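# Unwrap a straw and insert it into a lidded cup

## Task

Pull the straw free of its paper sleeve, then push it through the opening in the cup lid until it reaches the bottom of the cup. Leave the sleeve lying on the table. The cup is not fixed in place and has to be standing upright at the end.

## Robot and tools

Two arms, left_arm and right_arm, each a UR7e-type arm with a Robotiq 2F-85 two-finger gripper and a wrist camera. Scene frame: origin at table height, midway between the nominal bases; +z up, +x out over the table, left_arm on the +y side (the image left/right may not match). Calibrated bases: left_arm at (+0.056, +0.403, 0) m, right_arm at (+0.050, -0.362, 0) m, each turned slightly about z. Gripper frame: fingers point along +z, they open and close along y, and a block sticks out about 10 cm toward +x. end_effector_position is the point between the closed pads. Fingertips extend about 19 mm past it when closed and 6 mm when fully open.

A row is always 18 numbers in [-1, 1]. The first nine are for left_arm: dx, dy, dz, rx, ry, rz, gripper position, force_limit, speed. The next nine are the same for right_arm. Both arms must be filled in even if only one moves. dx..rz are offsets, not poses. They are measured along the scene axes from that arm's Hand target at the start of the call or action. Scale: 1.0 = 0.6 m or 180 degrees. rx, ry, rz form one rotation vector, turning about the Hand target position. Sending the same offset again moves the arm further. Six zeros mean stay at the current Hand target, and that target is asked for again. The gripper numbers are absolute settings, not offsets. position +1 = fully open (85 mm), about -0.8 = pads touching, -1 = close until blocked. force_limit and speed run from -1 to +1 and both start at +1. speed is about 20 mm/s at -1, 85 at 0 and 150 at +1. A slow, low-force close grips gently (about 30 N per pad). A fast close from a wide opening can reach 200 N or more. Use soft closes for the straw, wrapper and cup. To keep a gripper as it is, send its last three numbers again, because 0 is a real command.

execute_actions(actions, cameras): actions is a list of actions. Each action is up to 15 rows, one per 1/30 s step, and a short action holds its last row. Every row is an offset from that action's start pose. Images come back only for an empty actions list or for cameras you name: cam_high, cam_low, cam_left_wrist, cam_right_wrist, or ["all"].

move(target, speed, blend, stop_force, zero, blocking, cameras): straight-line paths toward target. target is one 18-number row, or up to 15 rows. Every row is an offset from the same starting Hand targets, not from the row before it. speed is in m/s, 0.002 to 3.6, default 0.25. blend is a corner radius in m; 0 means stop at each point. stop_force, 3 to 120 N, ends an arm's path when its wrist feels that much push. Use it slowly for touching down or inserting. Leave it out when pulling away from a contact, and don't rely on it while the gripper is turning. zero (default true) re-zeros the sensor first. blocking=false returns early and cannot be combined with stop_force. Paths do not avoid obstacles or the other arm. Don't pass close to an arm's own base. The whole move is capped at 10 s.

wait(seconds 0-10), stop() to brake a running move, zoom_image(camera, region [x0,y0,x1,y1] in pixels, at most 504x504, on the newest images), zero_wrist_force(arm), read_manual (licence text only), finished_scene(scene) to end the scene for good.

Results: positions in m, quat_wxyz, velocities in m/s and rad/s, all in the scene frame. Hand target is the last commanded pose after clipping, and the next offsets start from it. A gripper can rest short of it; send the missing distance as an offset. object_status: 0 moving, 1 blocked while opening, 2 blocked while closing (a firm grip), 3 reached the commanded position or pads met (a thin straw may still be held). position_measured in counts: 3 open, 78 ≈ 60 mm, 130 ≈ 40 mm, 180 ≈ 20 mm, 230 pads together. Fingers that have stopped change only when position changes by at least 0.01. Wrist force/torque is given along the gripper's own axes, and a push reads as force into the arm. The move: line gives how it ended (done, off_target, moving, held, fault) and any limits (paced, held). Joint torques include the arm's own weight.

The commanded orientation is clipped to within 32 degrees of the measured one per step, so make big turns in stages. Very fast motion overshoots.

Avoid: the arms touching each other, including closing a gripper on the other gripper. Force on the arm or its load around 150 N, or joint torque at its limit (wrist joints about 16-19 N m), causes a 10 s arm stop. Also avoid hard grips on things that still rest on the table, hitting the table, anything falling, and knocking the loose cup over or off the table. Hot motors (a MOTOR HOT line, braking at 85 °C) come from holding loads, keeping an arm stretched out, or pushing toward a pose it can't reach. Loose objects can be nudged by outside pushes, so check camera images before finishing.

Each tool is called after ">>>" by a JSON object that holds its "name" and its "arguments", one argument or row to a line.

## Session

>>> {"name": "execute_actions", "arguments": {
  "actions": []
}}

Scene clock: 0.00 s.
left_arm: end_effector_position=(+0.1626, +0.6452, +0.3188) position_measured=3 object_status=3 end_effector_quat_wxyz=(-0.271, +0.391, +0.871, +0.121) | right_arm: end_effector_position=(+0.1910, -0.3140, +0.3802) position_measured=3 object_status=3 end_effector_quat_wxyz=(+0.635, -0.120, -0.694, +0.318)
Joint positions: left_arm=[0.037 -2.261 2.051 -0.931 -1.134 0.747] | right_arm=[3.83 -1.59 -1.835 -2.867 1.917 0.633]
Joint velocities: within noise
Joint torques (N m): no reading
Motor temperatures (°C): left_arm=[32 32 36 33 39 36] | right_arm=[33 33 27 36 41 41]
Wrist force (N): no reading
Wrist torque (N m): no reading
Wrist force, peak (N): no reading
Hand target: left_arm +0.1626, +0.6452, +0.3188; -0.271, +0.391, +0.871, +0.121 | right_arm +0.1910, -0.3140, +0.3802; +0.635, -0.120, -0.694, +0.318
Tool commands: left_gripper/position=+1.0 left_gripper/force_limit=+1.0 left_gripper/speed=+1.0 right_gripper/position=+1.0 right_gripper/force_limit=+1.0 right_gripper/speed=+1.0

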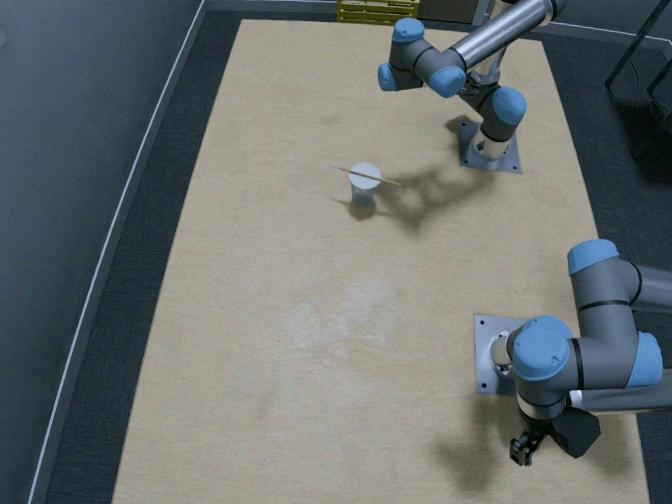

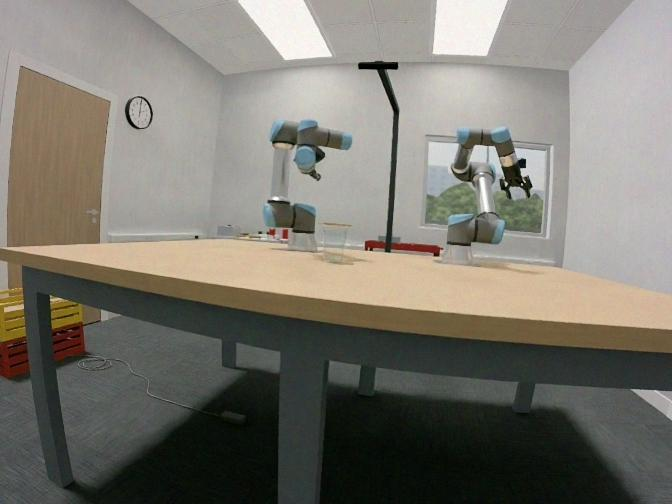

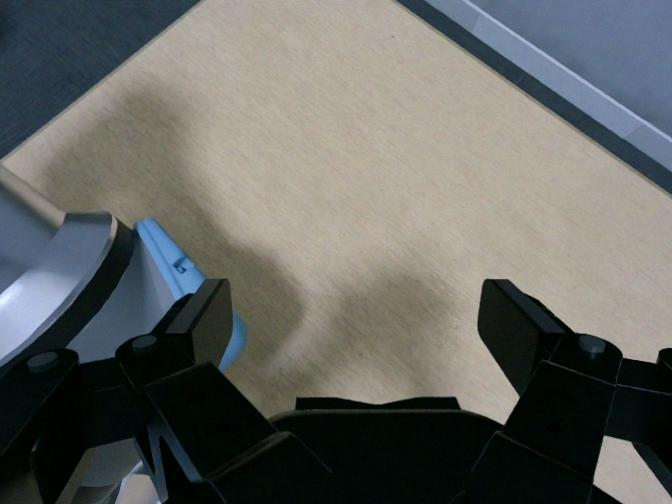

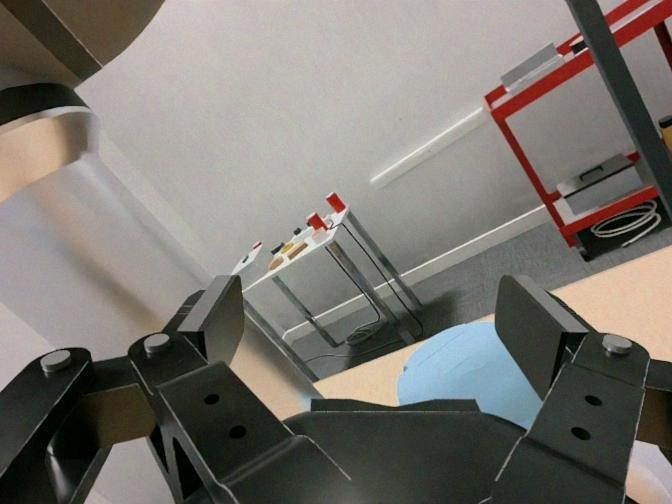

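>>> {"name": "zoom_image", "arguments": {
  "camera": "cam_high",
  "region": [310, 140, 430, 230]
}}

>>> {"name": "zoom_image", "arguments": {
  "camera": "cam_low",
  "region": [290, 200, 390, 275]
}}

>>> {"name": "zoom_image", "arguments": {
  "camera": "cam_high",
  "region": [340, 0, 640, 225]
}}

Scaled by 4.200 from the camera's 672x504 image, which has a finer 960x720 frame.

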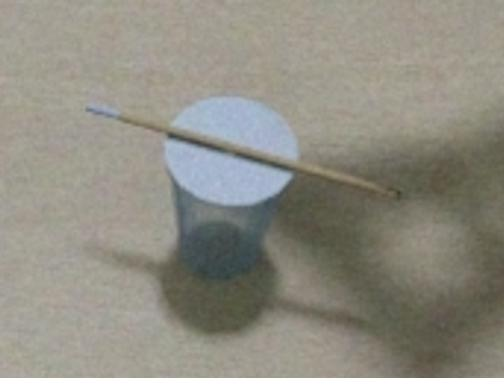

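Scaled by 5.040 from the camera's 672x504 image, which has a finer 960x720 frame.

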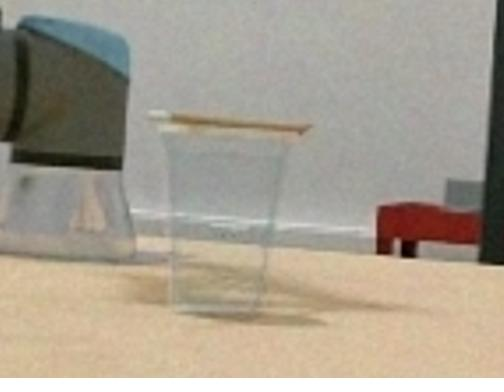

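Scaled by 1.680 from the camera's 672x504 image, which has a finer 960x720 frame.

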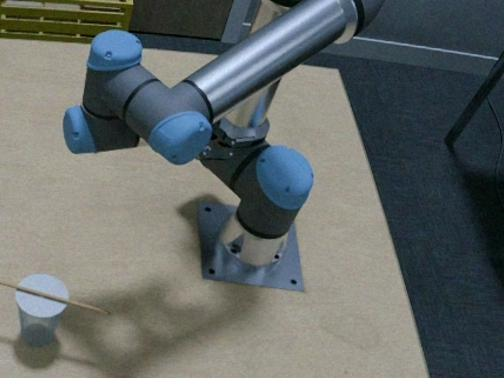

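>>> {"name": "move", "arguments": {
  "target": [
    [0.312,-0.659,0.135,-0.2129,0.0151,-0.4923,1,1,1,0.348,0.24,-0.05,0.226,-0.451,0.0853,1,1,1],
    [0.496,-0.825,0.1,-0.2163,-0.5511,-0.5272,1,1,1,0.348,0.24,-0.05,0.226,-0.451,0.0853,1,1,1]
  ],
  "speed": 0.5,
  "blend": 0.05,
  "cameras": ["all"]
}}

Scene clock: 176.43 s.
left_arm: end_effector_position=(+0.4602, +0.1502, +0.3788) position_measured=3 object_status=3 end_effector_quat_wxyz=(+0.664, +0.664, +0.242, +0.242) | right_arm: end_effector_position=(+0.3998, -0.1700, +0.3502) position_measured=3 object_status=3 end_effector_quat_wxyz=(+0.000, +0.000, +1.000, +0.000)
Joint positions: left_arm=[-0.769 -1.662 2.56 -4.04 -1.637 1.571] | right_arm=[4.031 -1.3 -1.752 -1.662 1.571 0.841]
Joint torques (N m): left_arm=[6.43 -3.6 -25.08 -4.69 -2.45 -1.16] | right_arm=[9.5 19.67 14.67 6.43 -2.55 -0.87]
Wrist force (N): left_arm=[-2.2 0.6 -0.3] | right_arm=[-3.5 -1.6 0.2]
Wrist torque (N m): left_arm=[0.59 0.53 -0.05] | right_arm=[-0.78 0.11 0.19]
Wrist force, peak (N): left_arm=[-2.6 0.2 0.6] | right_arm=[-3.7 -1.8 0.1]
Hand target: left_arm +0.4602, +0.1502, +0.3788; +0.664, +0.664, +0.242, +0.242 | right_arm +0.3998, -0.1700, +0.3502; +0.000, +0.000, +1.000, +0.000
Off the commanded pose: left_arm 0.000 m, 0 deg | right_arm 0.000 m, 0 deg.
move: done

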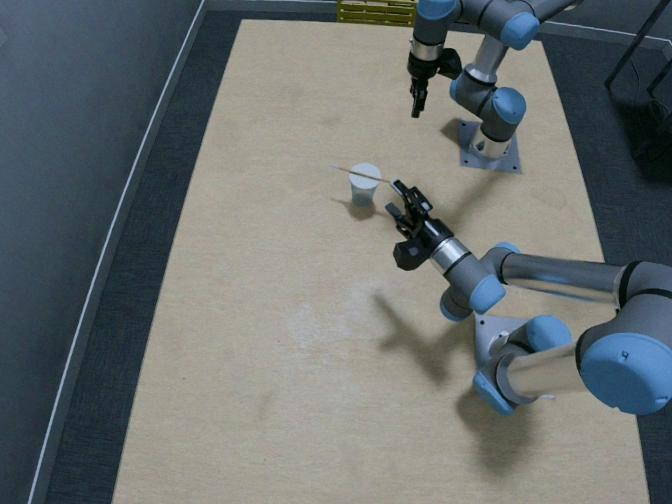

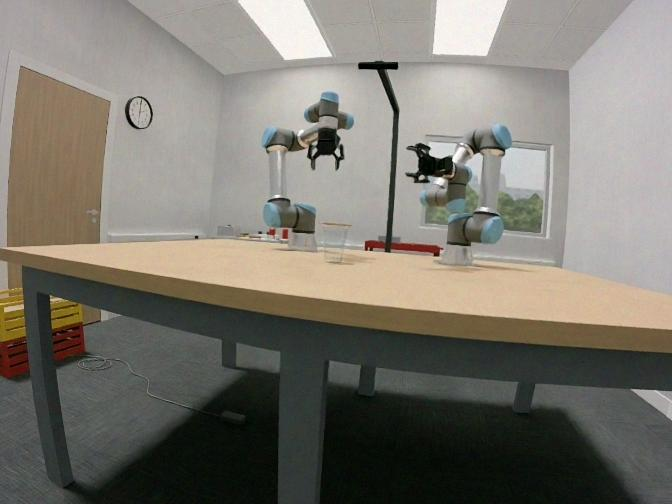

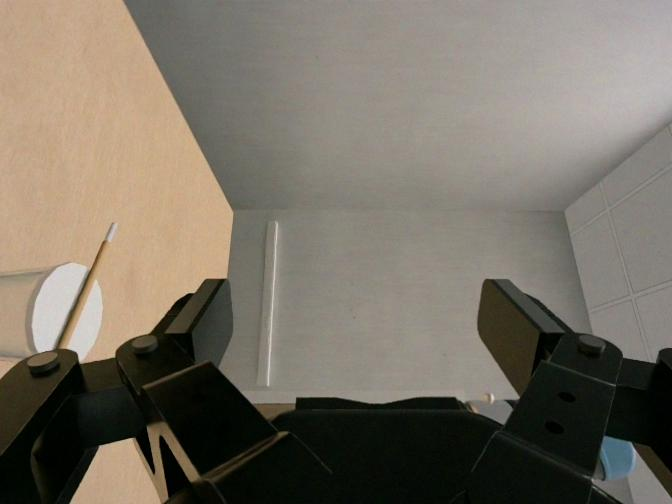

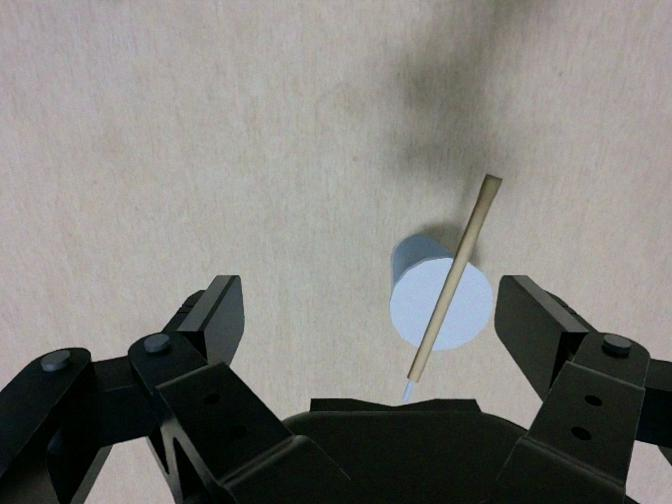

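>>> {"name": "move", "arguments": {
  "target": [0,0,0,0,0,0,1,1,1,0.022,0.185,-0.217,0,0,-0.0861,1,-1,-1],
  "speed": 0.3,
  "cameras": ["cam_right_wrist"]
}}

>>> {"name": "zoom_image", "arguments": {
  "camera": "cam_right_wrist",
  "region": [200, 80, 500, 400]
}}

Scene clock: 212.67 s.
left_arm: end_effector_position=(+0.4602, +0.1502, +0.3788) position_measured=3 object_status=3 end_effector_quat_wxyz=(+0.664, +0.664, +0.242, +0.242) | right_arm: end_effector_position=(+0.4129, -0.0591, +0.2200) position_measured=3 object_status=3 end_effector_quat_wxyz=(+0.000, +0.135, +0.991, +0.000)
Joint positions: left_arm=[-0.769 -1.662 2.56 -4.04 -1.637 1.571] | right_arm=[4.17 -1.519 -1.907 -1.288 1.571 1.25]
Joint torques (N m): left_arm=[8.07 -3.31 -26.48 -3.99 -2.43 -1.33] | right_arm=[10.86 11.09 29.61 6.72 -2.08 1.51]
Wrist force (N): left_arm=[-1.9 0.8 -0.2] | right_arm=[-3.1 -1.7 0.1]
Wrist torque (N m): left_arm=[0.61 0.48 -0.05] | right_arm=[-0.79 0.04 0.19]
Wrist force, peak (N): left_arm=[-2.3 0.8 -0.2] | right_arm=[-3.3 -2.9 -1.2]
Hand target: left_arm +0.4602, +0.1502, +0.3788; +0.664, +0.664, +0.242, +0.242 | right_arm +0.4130, -0.0590, +0.2200; +0.000, +0.135, +0.991, +0.000
Off the commanded pose: left_arm 0.000 m, 0 deg | right_arm 0.000 m, 0 deg.
move: done
Images, in order (width x height): cam_right_wrist 672x504.

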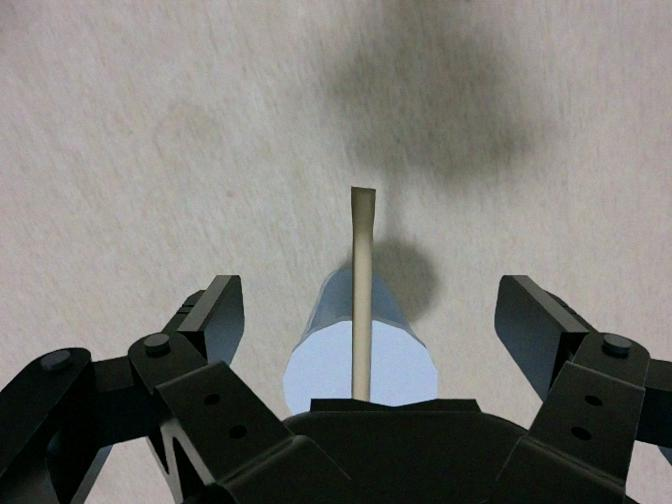

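Scaled by 1.575 from the camera's 672x504 image, which has a finer 960x720 frame.

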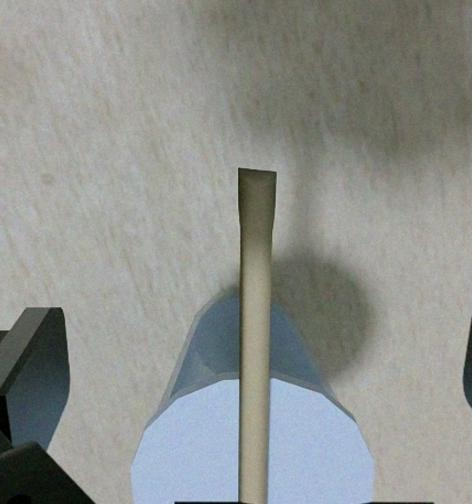

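>>> {"name": "move", "arguments": {
  "target": [
    [0,0,0,0,0,0,1,1,1,-0.009,0.005,-0.137,0,0,0,1,-1,-1],
    [0,0,0,0,0,0,1,1,1,-0.009,0.005,-0.137,0,0,0,-1,-1,-1]
  ],
  "speed": 0.25,
  "cameras": ["cam_right_wrist","cam_left_wrist"]
}}

Scene clock: 229.70 s.
left_arm: end_effector_position=(+0.4602, +0.1502, +0.3788) position_measured=3 object_status=3 end_effector_quat_wxyz=(+0.664, +0.664, +0.242, +0.242) | right_arm: end_effector_position=(+0.4076, -0.0560, +0.1378) position_measured=215 object_status=0 end_effector_quat_wxyz=(+0.000, +0.135, +0.991, +0.000)
Joint positions: left_arm=[-0.769 -1.662 2.56 -4.04 -1.637 1.571] | right_arm=[4.184 -1.595 -2.059 -1.059 1.571 1.264]
Joint torques (N m): left_arm=[6.74 -3.8 -26.09 -4.07 -2.41 -1.11] | right_arm=[9.61 14.78 11.19 6.67 -1.79 1.28]
Wrist force (N): left_arm=[-2.1 0.7 -0.5] | right_arm=[-3.6 -2.0 0.2]
Wrist torque (N m): left_arm=[0.60 0.52 -0.05] | right_arm=[-0.84 0.13 0.19]
Wrist force, peak (N): left_arm=[-2.4 0.7 -0.4] | right_arm=[-3.5 -2.1 1.8]
Hand target: left_arm +0.4602, +0.1502, +0.3788; +0.664, +0.664, +0.242, +0.242 | right_arm +0.4076, -0.0560, +0.1378; +0.000, +0.135, +0.991, +0.000
Off the commanded pose: left_arm 0.000 m, 0 deg | right_arm 0.000 m, 0 deg.
move: done
Images, in order (width x height): cam_left_wrist 672x504, cam_right_wrist 672x504.

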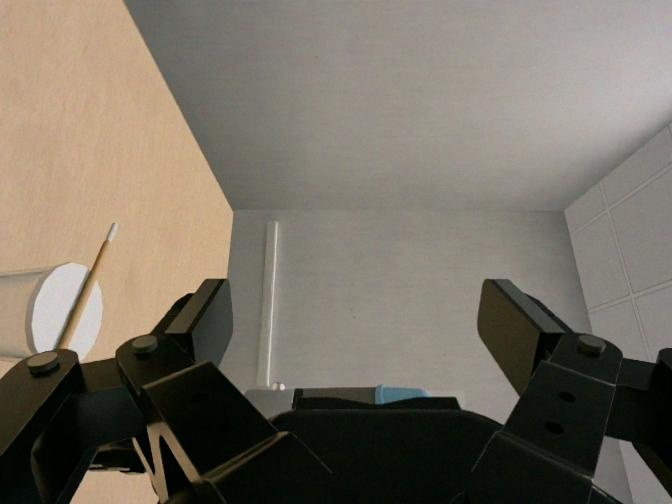

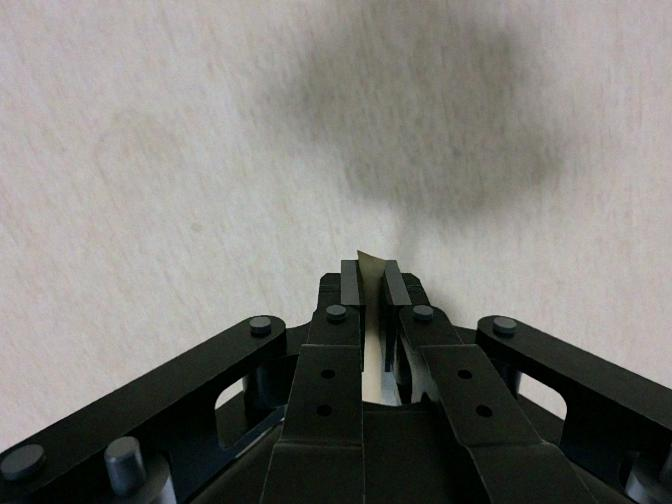

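>>> {"name": "move", "arguments": {
  "target": [
    [0,0,0,0,0,0,1,1,1,0,0,0.283,0,0,0,-1,-1,-1],
    [-0.0953,-0.0137,-0.0313,0,0,0,1,-0.5,-0.5,-0.1283,-0.0323,0.370,0,0,0.3083,-1,-1,-1]
  ],
  "speed": 0.3,
  "blend": 0.03,
  "cameras": ["all"]
}}

>>> {"name": "zoom_image", "arguments": {
  "camera": "cam_left_wrist",
  "region": [150, 130, 560, 430]
}}

Scene clock: 240.40 s.
left_arm: end_effector_position=(+0.4030, +0.1420, +0.3600) position_measured=3 object_status=3 end_effector_quat_wxyz=(+0.664, +0.664, +0.242, +0.242) | right_arm: end_effector_position=(+0.3306, -0.0753, +0.3598) position_measured=215 object_status=2 end_effector_quat_wxyz=(+0.000, -0.342, +0.940, +0.000)
Joint positions: left_arm=[-1.068 -1.788 2.73 -4.085 -1.337 1.571] | right_arm=[4.324 -1.307 -1.722 -1.684 1.57 0.436]
Joint torques (N m): left_arm=[-7.3 -15.34 -4.87 0.07 2.66 0.05] | right_arm=[10.61 19.21 36.67 0.23 2 -1.4]
Wrist force (N): left_arm=[-1.9 1.2 -0.1] | right_arm=[-3.3 -1.7 0.4]
Wrist torque (N m): left_arm=[0.69 0.52 -0.04] | right_arm=[-0.79 0.08 0.39]
Wrist force, peak (N): left_arm=[-3.2 0.6 -0.4] | right_arm=[-3.6 -2.0 2.0]
Hand target: left_arm +0.4030, +0.1420, +0.3600; +0.664, +0.664, +0.242, +0.242 | right_arm +0.3306, -0.0753, +0.3598; +0.000, -0.342, +0.940, +0.000
Off the commanded pose: left_arm 0.000 m, 0 deg | right_arm 0.000 m, 0 deg.
move: done

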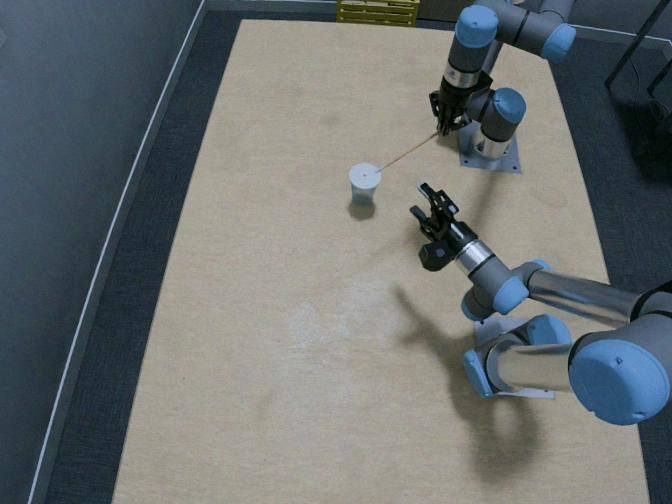

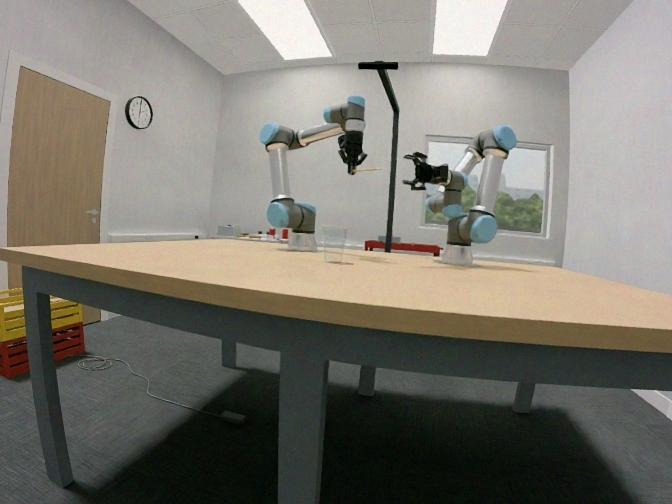

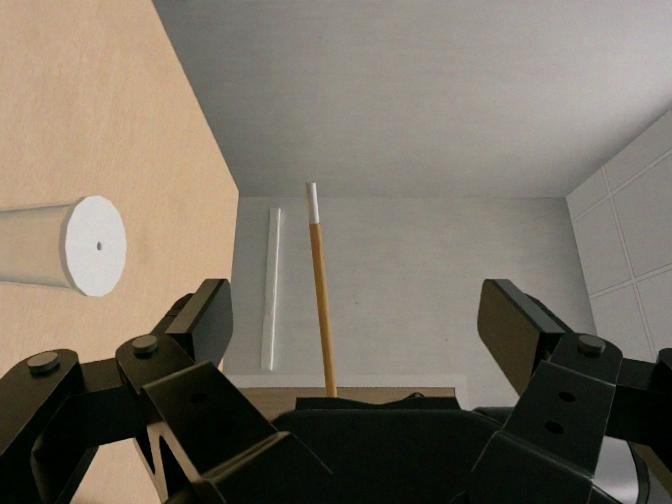

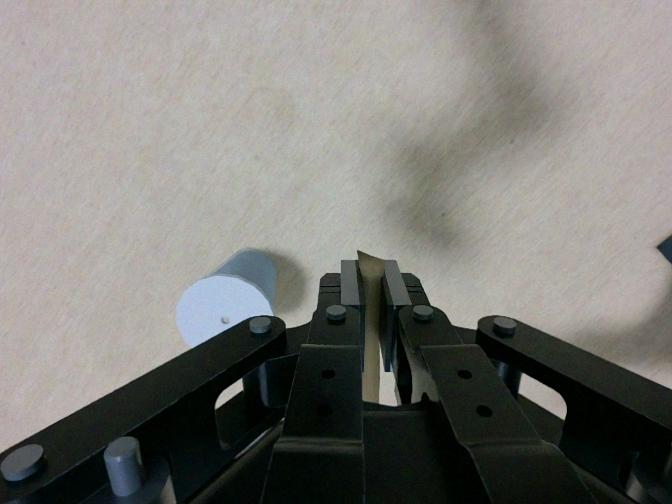

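Scaled by 1.229 from the camera's 672x504 image, which has a finer 960x720 frame.

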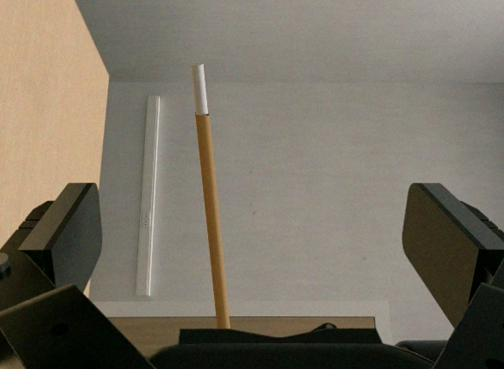

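>>> {"name": "move", "arguments": {
  "target": [0.1376,-0.1457,-0.0317,-0.0154,0.0183,0,1,-0.5,-0.5,0,0,0,0,0,0,-1,-1,-1],
  "speed": 0.2,
  "cameras": ["all"]
}}

>>> {"name": "zoom_image", "arguments": {
  "camera": "cam_left_wrist",
  "region": [150, 130, 560, 430]
}}

>>> {"name": "zoom_image", "arguments": {
  "camera": "cam_high",
  "region": [330, 80, 530, 240]
}}

Scene clock: 266.77 s.
left_arm: end_effector_position=(+0.4855, +0.0546, +0.3410) position_measured=3 object_status=3 end_effector_quat_wxyz=(+0.673, +0.655, +0.267, +0.217) | right_arm: end_effector_position=(+0.3306, -0.0753, +0.3598) position_measured=215 object_status=2 end_effector_quat_wxyz=(+0.000, -0.342, +0.940, +0.000)
Joint positions: left_arm=[-0.937 -1.388 2.434 -4.187 -1.468 1.496] | right_arm=[4.324 -1.307 -1.722 -1.684 1.57 0.436]
Joint torques (N m): left_arm=[6 -13.36 -23.38 -0.24 -2.91 -1.45] | right_arm=[11.15 20.6 35.89 0.2 2.32 -1.65]
Wrist force (N): left_arm=[-1.6 0.7 0.7] | right_arm=[-3.4 -1.7 0.5]
Wrist torque (N m): left_arm=[0.61 0.54 0.08] | right_arm=[-0.79 0.11 0.39]
Wrist force, peak (N): left_arm=[-2.3 1.5 -1.2] | right_arm=[-3.7 -1.8 0.3]
Hand target: left_arm +0.4856, +0.0545, +0.3410; +0.673, +0.655, +0.267, +0.217 | right_arm +0.3306, -0.0753, +0.3598; +0.000, -0.342, +0.940, +0.000
Off the commanded pose: left_arm 0.000 m, 0 deg | right_arm 0.000 m, 0 deg.
move: done

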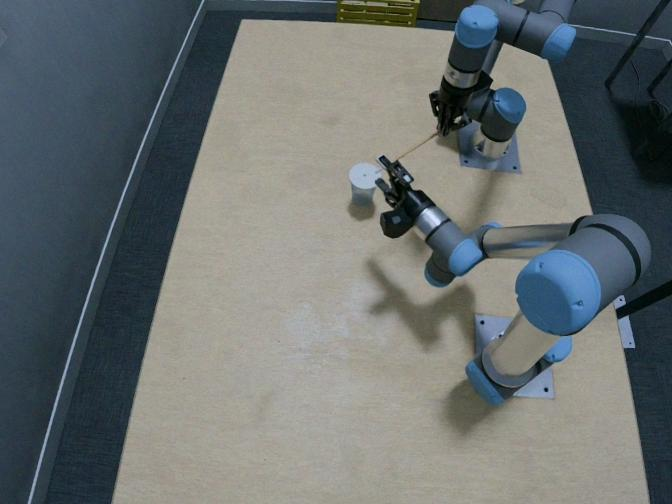

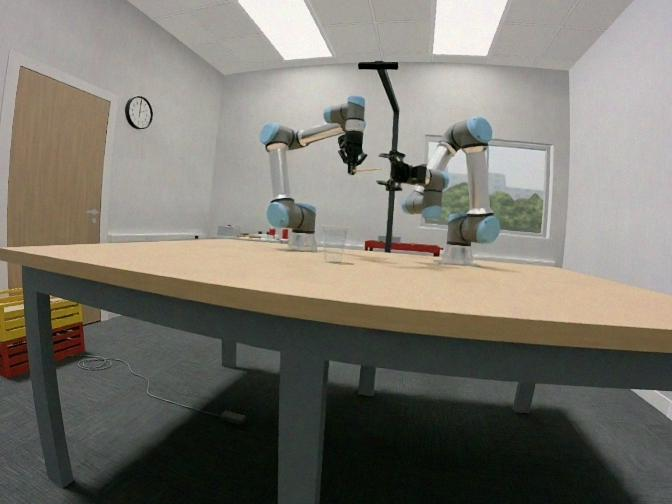

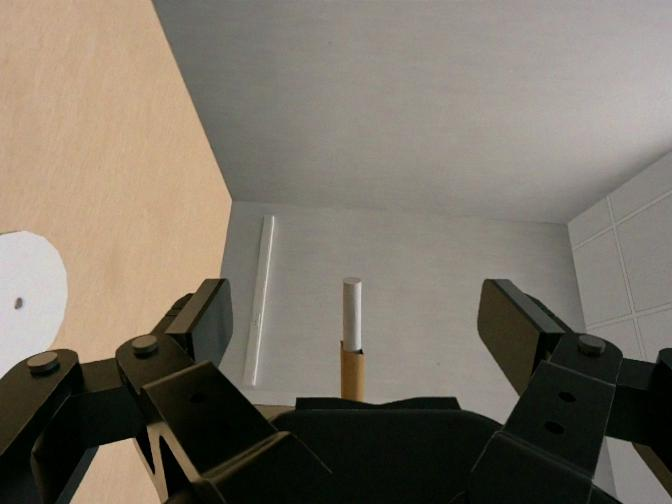

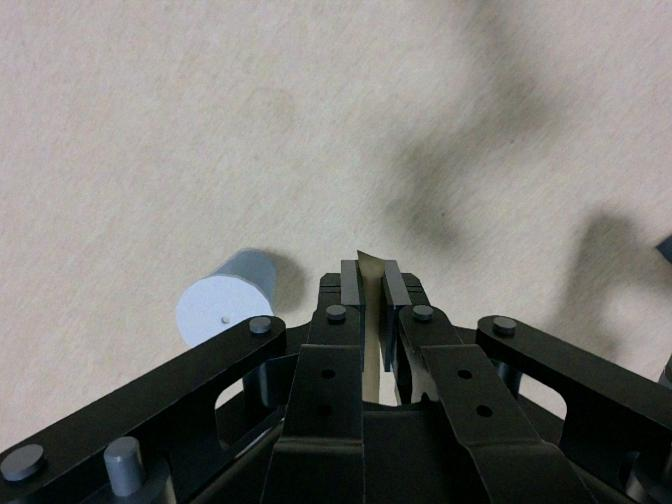

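Scaled by 1.229 from the camera's 672x504 image, which has a finer 960x720 frame.

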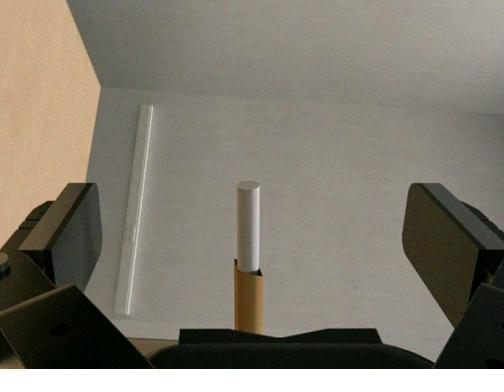

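Scaled by 2.520 from the camera's 672x504 image, which has a finer 960x720 frame.

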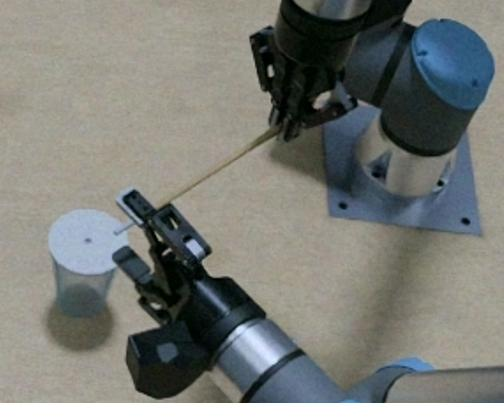

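>>> {"name": "move", "arguments": {
  "target": [
    [0,0,0,0,0,0,-1,-1,-1,0,0,0,0,0,0,-1,-1,-1],
    [0.293,0.246,-0.0288,0,0,0,-1,-1,-1,0,0,0,0,0,0,-1,-1,-1]
  ],
  "speed": [0.1,0.15],
  "cameras": ["all"]
}}

>>> {"name": "zoom_image", "arguments": {
  "camera": "cam_high",
  "region": [300, 60, 530, 260]
}}

Scene clock: 283.50 s.
left_arm: end_effector_position=(+0.6613, +0.2021, +0.3237) position_measured=216 object_status=2 end_effector_quat_wxyz=(+0.673, +0.655, +0.267, +0.217) | right_arm: end_effector_position=(+0.3306, -0.0753, +0.3598) position_measured=215 object_status=2 end_effector_quat_wxyz=(+0.000, -0.342, +0.940, +0.000)
Joint positions: left_arm=[-0.28 -1.106 2.054 -4.09 -2.125 1.496] | right_arm=[4.324 -1.307 -1.722 -1.684 1.57 0.436]
Joint torques (N m): left_arm=[4.83 -28.18 -24.59 -0.17 -2.44 -1.56] | right_arm=[8.25 19.49 36.07 0.45 2.18 -1.5]
Wrist force (N): left_arm=[-1.5 0.6 0.8] | right_arm=[-3.4 -1.7 0.4]
Wrist torque (N m): left_arm=[0.66 0.55 0.05] | right_arm=[-0.79 0.09 0.39]
Wrist force, peak (N): left_arm=[-6.1 0.9 0.8] | right_arm=[-4.5 -1.3 1.1]
Hand target: left_arm +0.6614, +0.2021, +0.3237; +0.673, +0.655, +0.267, +0.217 | right_arm +0.3306, -0.0753, +0.3598; +0.000, -0.342, +0.940, +0.000
Off the commanded pose: left_arm 0.000 m, 0 deg | right_arm 0.000 m, 0 deg.
move: done

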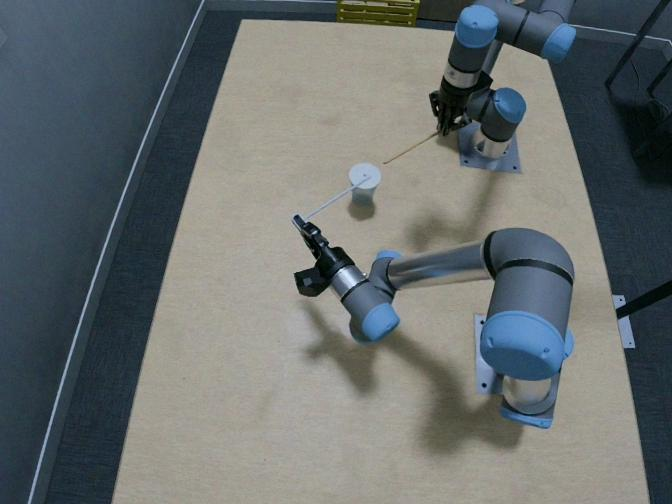

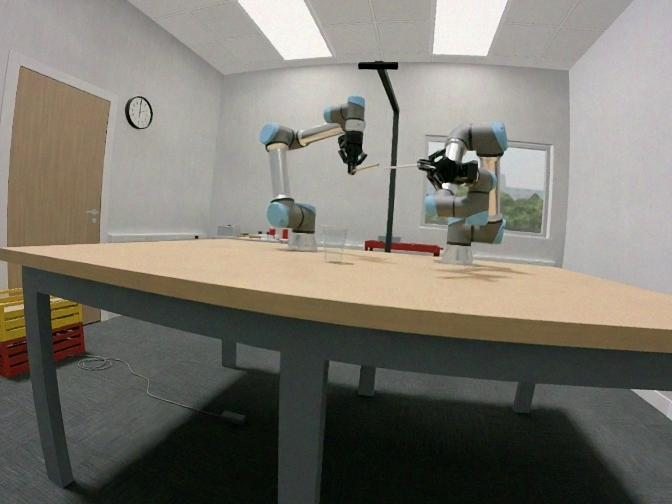

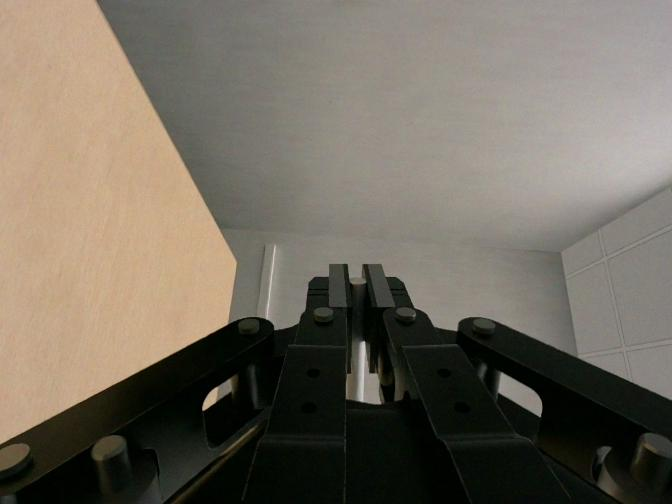

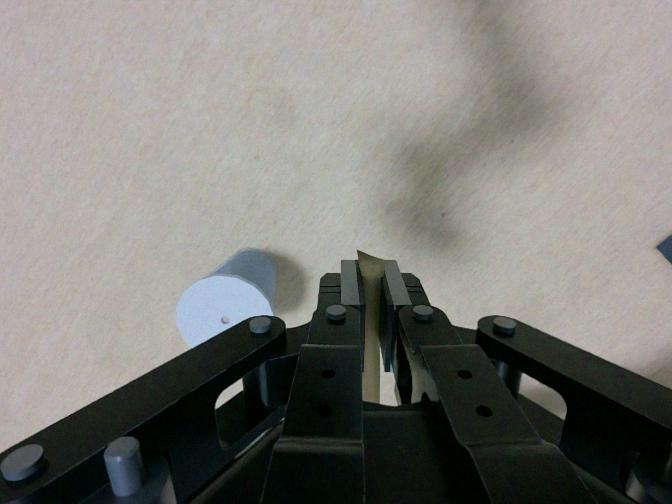

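Scaled by 2.191 from the camera's 672x504 image, which has a finer 960x720 frame.

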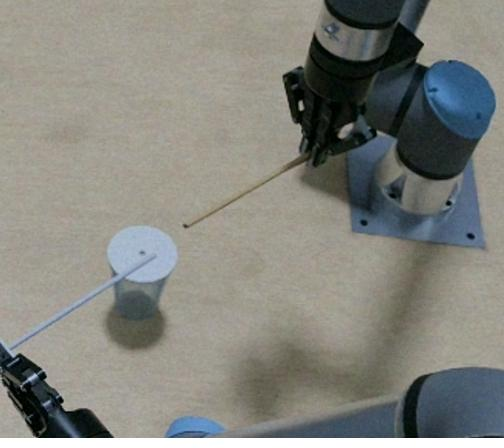

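>>> {"name": "move", "arguments": {
  "target": [
    [-0.1,-0.087,0.127,0.3369,-0.4013,0,-1,-1,-1,0.049,-0.575,-0.05,0,0,0,-1,-1,-1],
    [-0.259,-0.470,0.102,0.3369,-0.4013,0,-1,-1,-1,0.049,-0.575,-0.516,0,0,0,-1,-1,-1]
  ],
  "speed": 0.35,
  "blend": 0.03
}}

>>> {"name": "move", "arguments": {
  "target": [0,0,0,0,0,0,-1,-1,-1,0,0,-0.040,0,0,0,-1,-1,-1],
  "speed": 0.04,
  "stop_force": 6,
  "cameras": ["all"]
}}

>>> {"name": "zoom_image", "arguments": {
  "camera": "cam_high",
  "region": [300, 20, 530, 260]
}}

>>> {"name": "zoom_image", "arguments": {
  "camera": "cam_low",
  "region": [240, 140, 460, 290]
}}

Scene clock: 352.03 s.
left_arm: end_effector_position=(+0.5060, -0.0798, +0.3849) position_measured=216 object_status=2 end_effector_quat_wxyz=(+0.299, +0.641, -0.299, +0.641) | right_arm: end_effector_position=(+0.3600, -0.4203, +0.0502) position_measured=215 object_status=2 end_effector_quat_wxyz=(+0.000, -0.342, +0.940, +0.000)
Joint positions: left_arm=[-1.087 -1.3 2.121 -3.963 -1.319 3.142] | right_arm=[3.44 -1.335 -2.561 -0.817 1.57 -0.448]
Joint torques (N m): left_arm=[-6.41 -22.46 -27.76 -0.46 2.93 1.86] | right_arm=[-7.61 -1.26 7.52 6.48 1.97 -1.52]
Wrist force (N): left_arm=[-0.3 1.8 -0.1] | right_arm=[-3.5 -1.7 0.4]
Wrist torque (N m): left_arm=[0.40 -0.11 -0.08] | right_arm=[-0.79 0.10 0.39]
Wrist force, peak (N): left_arm=[-0.1 3.7 0.5] | right_arm=[-3.7 -2.1 1.1]
Hand target: left_arm +0.5060, -0.0799, +0.3849; +0.299, +0.641, -0.299, +0.641 | right_arm +0.3600, -0.4203, +0.0502; +0.000, -0.342, +0.940, +0.000
Off the commanded pose: left_arm 0.000 m, 0 deg | right_arm 0.000 m, 0 deg.
move: done

Scene clock: 353.70 s.
left_arm: end_effector_position=(+0.5060, -0.0799, +0.3849) position_measured=216 object_status=2 end_effector_quat_wxyz=(+0.299, +0.641, -0.299, +0.641) | right_arm: end_effector_position=(+0.3600, -0.4203, +0.0262) position_measured=215 object_status=2 end_effector_quat_wxyz=(+0.000, -0.342, +0.940, +0.000)
Joint positions: left_arm=[-1.087 -1.3 2.121 -3.963 -1.319 3.142] | right_arm=[3.44 -1.412 -2.596 -0.704 1.57 -0.448]
Joint torques (N m): left_arm=[-6.37 -22.53 -27.37 -0.17 2.53 1.65] | right_arm=[-7.41 1.91 7.21 6.46 -0.43 -1.6]
Wrist force (N): left_arm=[0.0 1.8 -0.1] | right_arm=[-3.4 -1.7 0.3]
Wrist torque (N m): left_arm=[0.41 -0.15 -0.08] | right_arm=[-0.80 0.08 0.39]
Wrist force, peak (N): left_arm=[-0.2 2.0 -0.3] | right_arm=[-3.5 -2.2 0.4]
Hand target: left_arm +0.5060, -0.0799, +0.3849; +0.299, +0.641, -0.299, +0.641 | right_arm +0.3600, -0.4203, +0.0262; +0.000, -0.342, +0.940, +0.000
Off the commanded pose: left_arm 0.000 m, 0 deg | right_arm 0.000 m, 0 deg.
move: done

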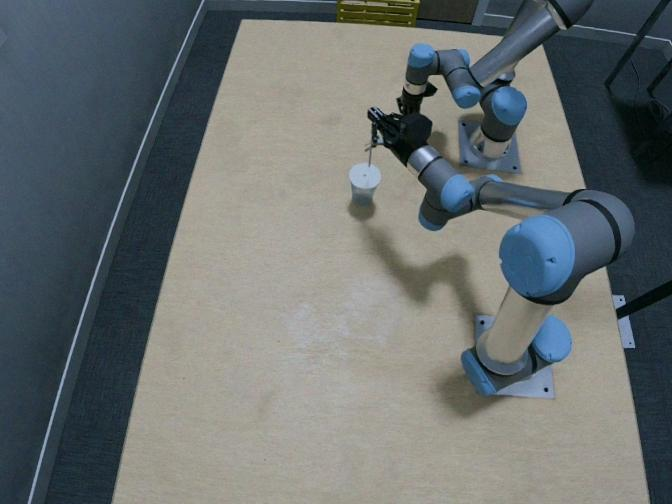

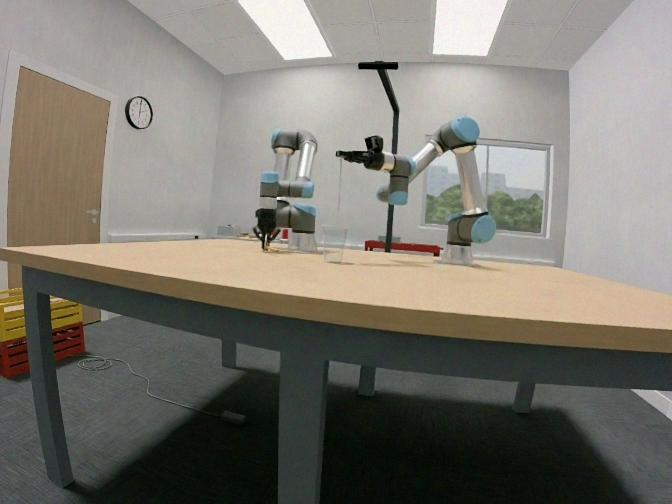

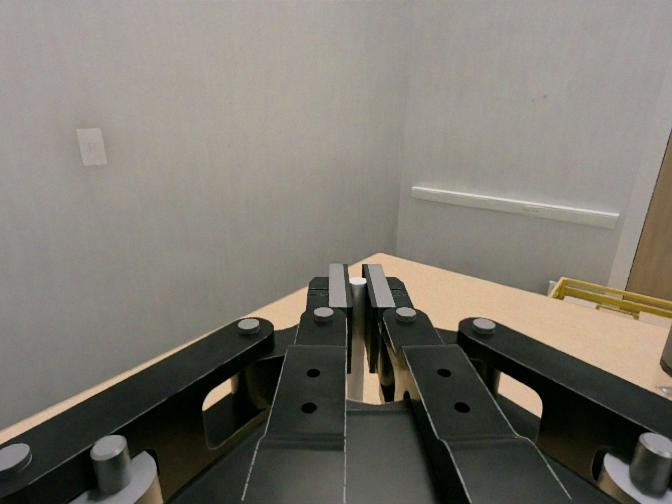

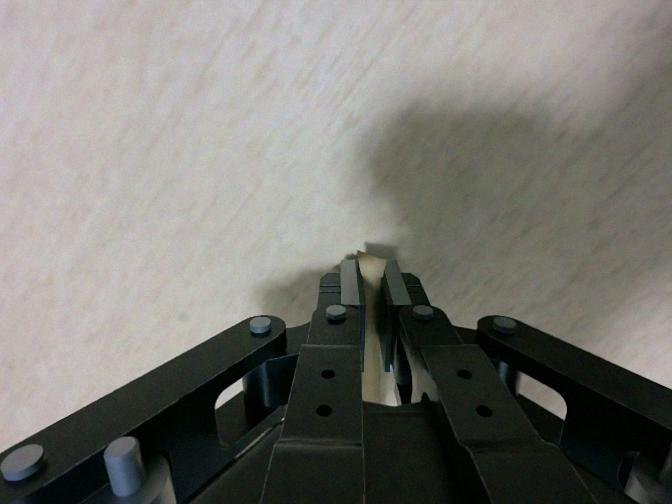

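Scaled by 2.100 from the camera's 672x504 image, which has a finer 960x720 frame.

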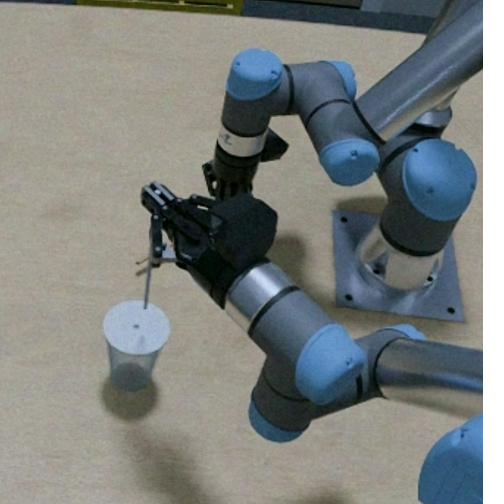

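Scaled by 2.291 from the camera's 672x504 image, which has a finer 960x720 frame.

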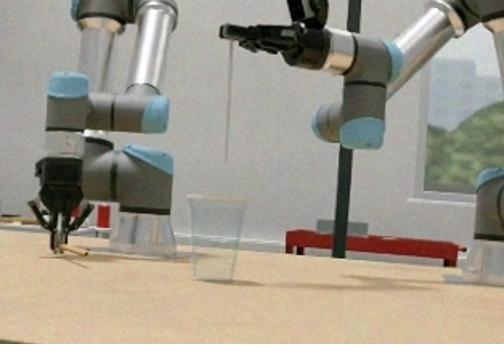

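>>> {"name": "move", "arguments": {
  "target": [0,0,0,0,0,0,-1,-1,-1,0,0,-0.012,0,0,0,-1,-1,-1],
  "speed": 0.03,
  "stop_force": 5
}}

>>> {"name": "move", "arguments": {
  "target": [
    [0,0,0,0,0,0,-1,-1,-1,0,0,0,0,0,0,0.5,-1,-1],
    [0,0,0,0,0,0,-1,-1,-1,0,0,0.3,0,0,0,0.5,-1,-1],
    [0,0,0,0,0,0,-1,-1,-1,0.0167,0.367,0.55,0,0,-0.078,0.5,-1,-1]
  ],
  "speed": 0.3,
  "blend": [0,0.04,0],
  "cameras": ["all"]
}}

>>> {"name": "zoom_image", "arguments": {
  "camera": "cam_right_wrist",
  "region": [230, 200, 480, 400]
}}

>>> {"name": "zoom_image", "arguments": {
  "camera": "cam_high",
  "region": [320, 100, 440, 220]
}}

>>> {"name": "zoom_image", "arguments": {
  "camera": "cam_low",
  "region": [290, 130, 390, 280]
}}

Scene clock: 365.50 s.
left_arm: end_effector_position=(+0.5060, -0.0799, +0.3849) position_measured=216 object_status=2 end_effector_quat_wxyz=(+0.299, +0.641, -0.299, +0.641) | right_arm: end_effector_position=(+0.3600, -0.4204, +0.0197) position_measured=215 object_status=2 end_effector_quat_wxyz=(+0.000, -0.342, +0.940, +0.000)
Joint positions: left_arm=[-1.087 -1.3 2.121 -3.963 -1.319 3.142] | right_arm=[3.44 -1.435 -2.605 -0.672 1.57 -0.448]
Joint torques (N m): left_arm=[-7.29 -22.43 -26.76 -0.1 2.52 1.42] | right_arm=[-0.12 15.44 24.26 -0.16 1.36 -0.34]
Wrist force (N): left_arm=[-0.4 2.0 -0.2] | right_arm=[-4.8 -2.2 -4.5]
Wrist torque (N m): left_arm=[0.44 -0.09 -0.07] | right_arm=[-0.75 0.05 0.38]
Wrist force, peak (N): left_arm=[-0.1 2.0 -0.4] | right_arm=[6.7 2.2 -33.9]
Hand target: left_arm +0.5060, -0.0799, +0.3849; +0.299, +0.641, -0.299, +0.641 | right_arm +0.3600, -0.4204, +0.0197; +0.000, -0.342, +0.940, +0.000 (not the last commanded pose)
Off the commanded pose: left_arm 0.000 m, 0 deg | right_arm 0.001 m, 0 deg.
move: contact (right_arm)

Scene clock: 370.87 s.
left_arm: end_effector_position=(+0.5060, -0.0799, +0.3849) position_measured=216 object_status=2 end_effector_quat_wxyz=(+0.299, +0.641, -0.299, +0.641) | right_arm: end_effector_position=(+0.3700, -0.2002, +0.3496) position_measured=66 object_status=3 end_effector_quat_wxyz=(+0.000, -0.225, +0.974, +0.000)
Joint positions: left_arm=[-1.087 -1.3 2.121 -3.963 -1.319 3.142] | right_arm=[4.038 -1.196 -1.821 -1.696 1.57 0.395]
Joint torques (N m): left_arm=[-6.58 -21.39 -27.6 -0.16 2.83 1.28] | right_arm=[11.18 -1.22 35.12 0.15 -2.58 1.25]
Wrist force (N): left_arm=[-0.3 1.6 -0.2] | right_arm=[-3.3 -1.7 0.2]
Wrist torque (N m): left_arm=[0.38 -0.12 -0.08] | right_arm=[-0.79 0.08 0.18]
Wrist force, peak (N): left_arm=[-0.2 2.1 0.0] | right_arm=[1.3 2.8 -21.9]
Hand target: left_arm +0.5060, -0.0799, +0.3849; +0.299, +0.641, -0.299, +0.641 | right_arm +0.3700, -0.2002, +0.3497; +0.000, -0.225, +0.974, +0.000
Off the commanded pose: left_arm 0.000 m, 0 deg | right_arm 0.000 m, 0 deg.
move: done

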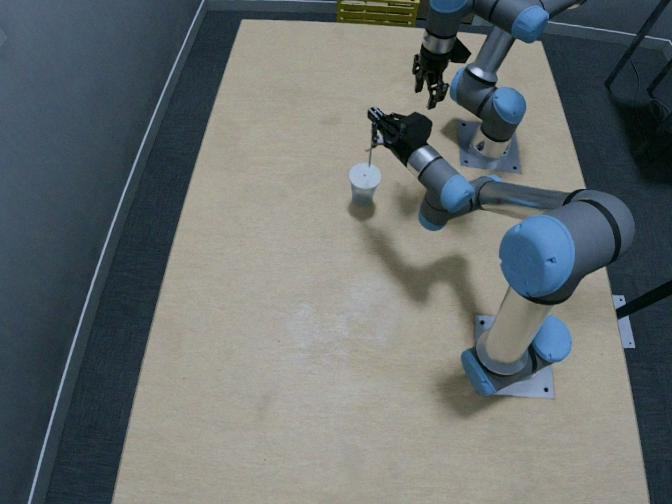

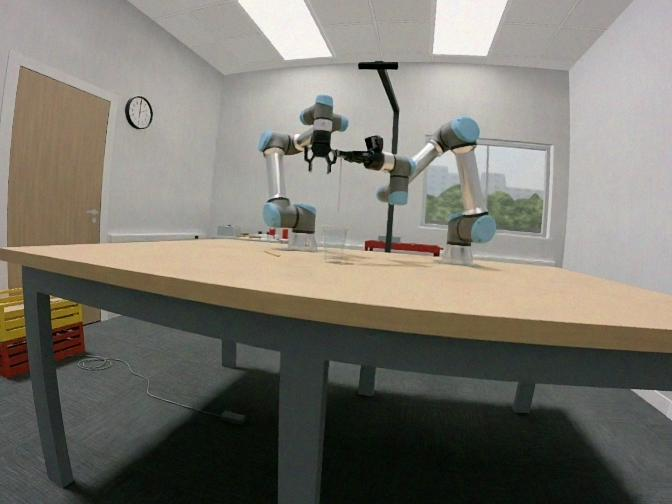

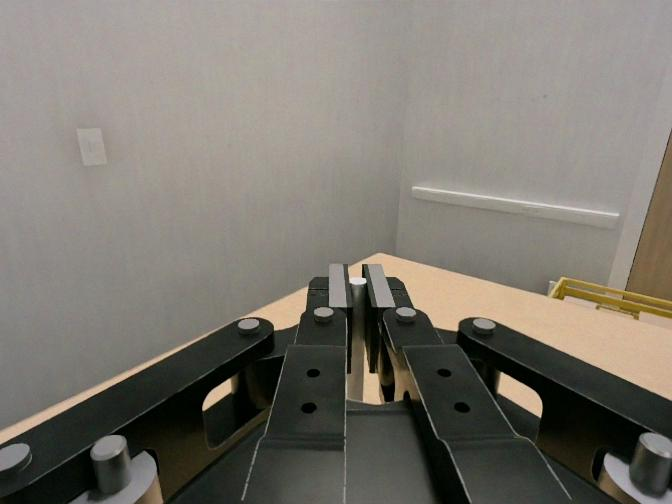

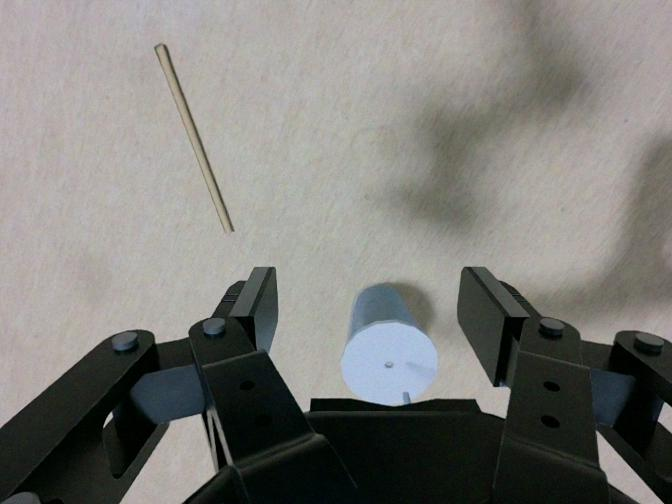

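Scaled by 2.016 from the camera's 672x504 image, which has a finer 960x720 frame.

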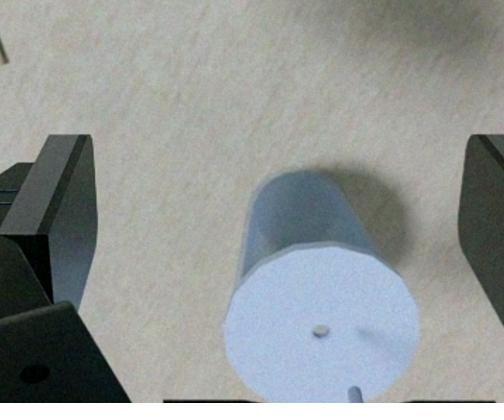

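Scaled by 4.200 from the camera's 672x504 image, which has a finer 960x720 frame.

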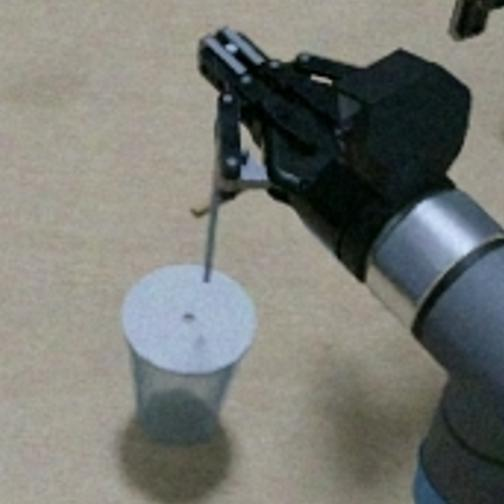

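Scaled by 3.360 from the camera's 672x504 image, which has a finer 960x720 frame.

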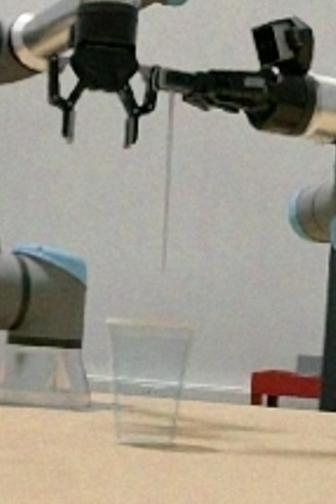

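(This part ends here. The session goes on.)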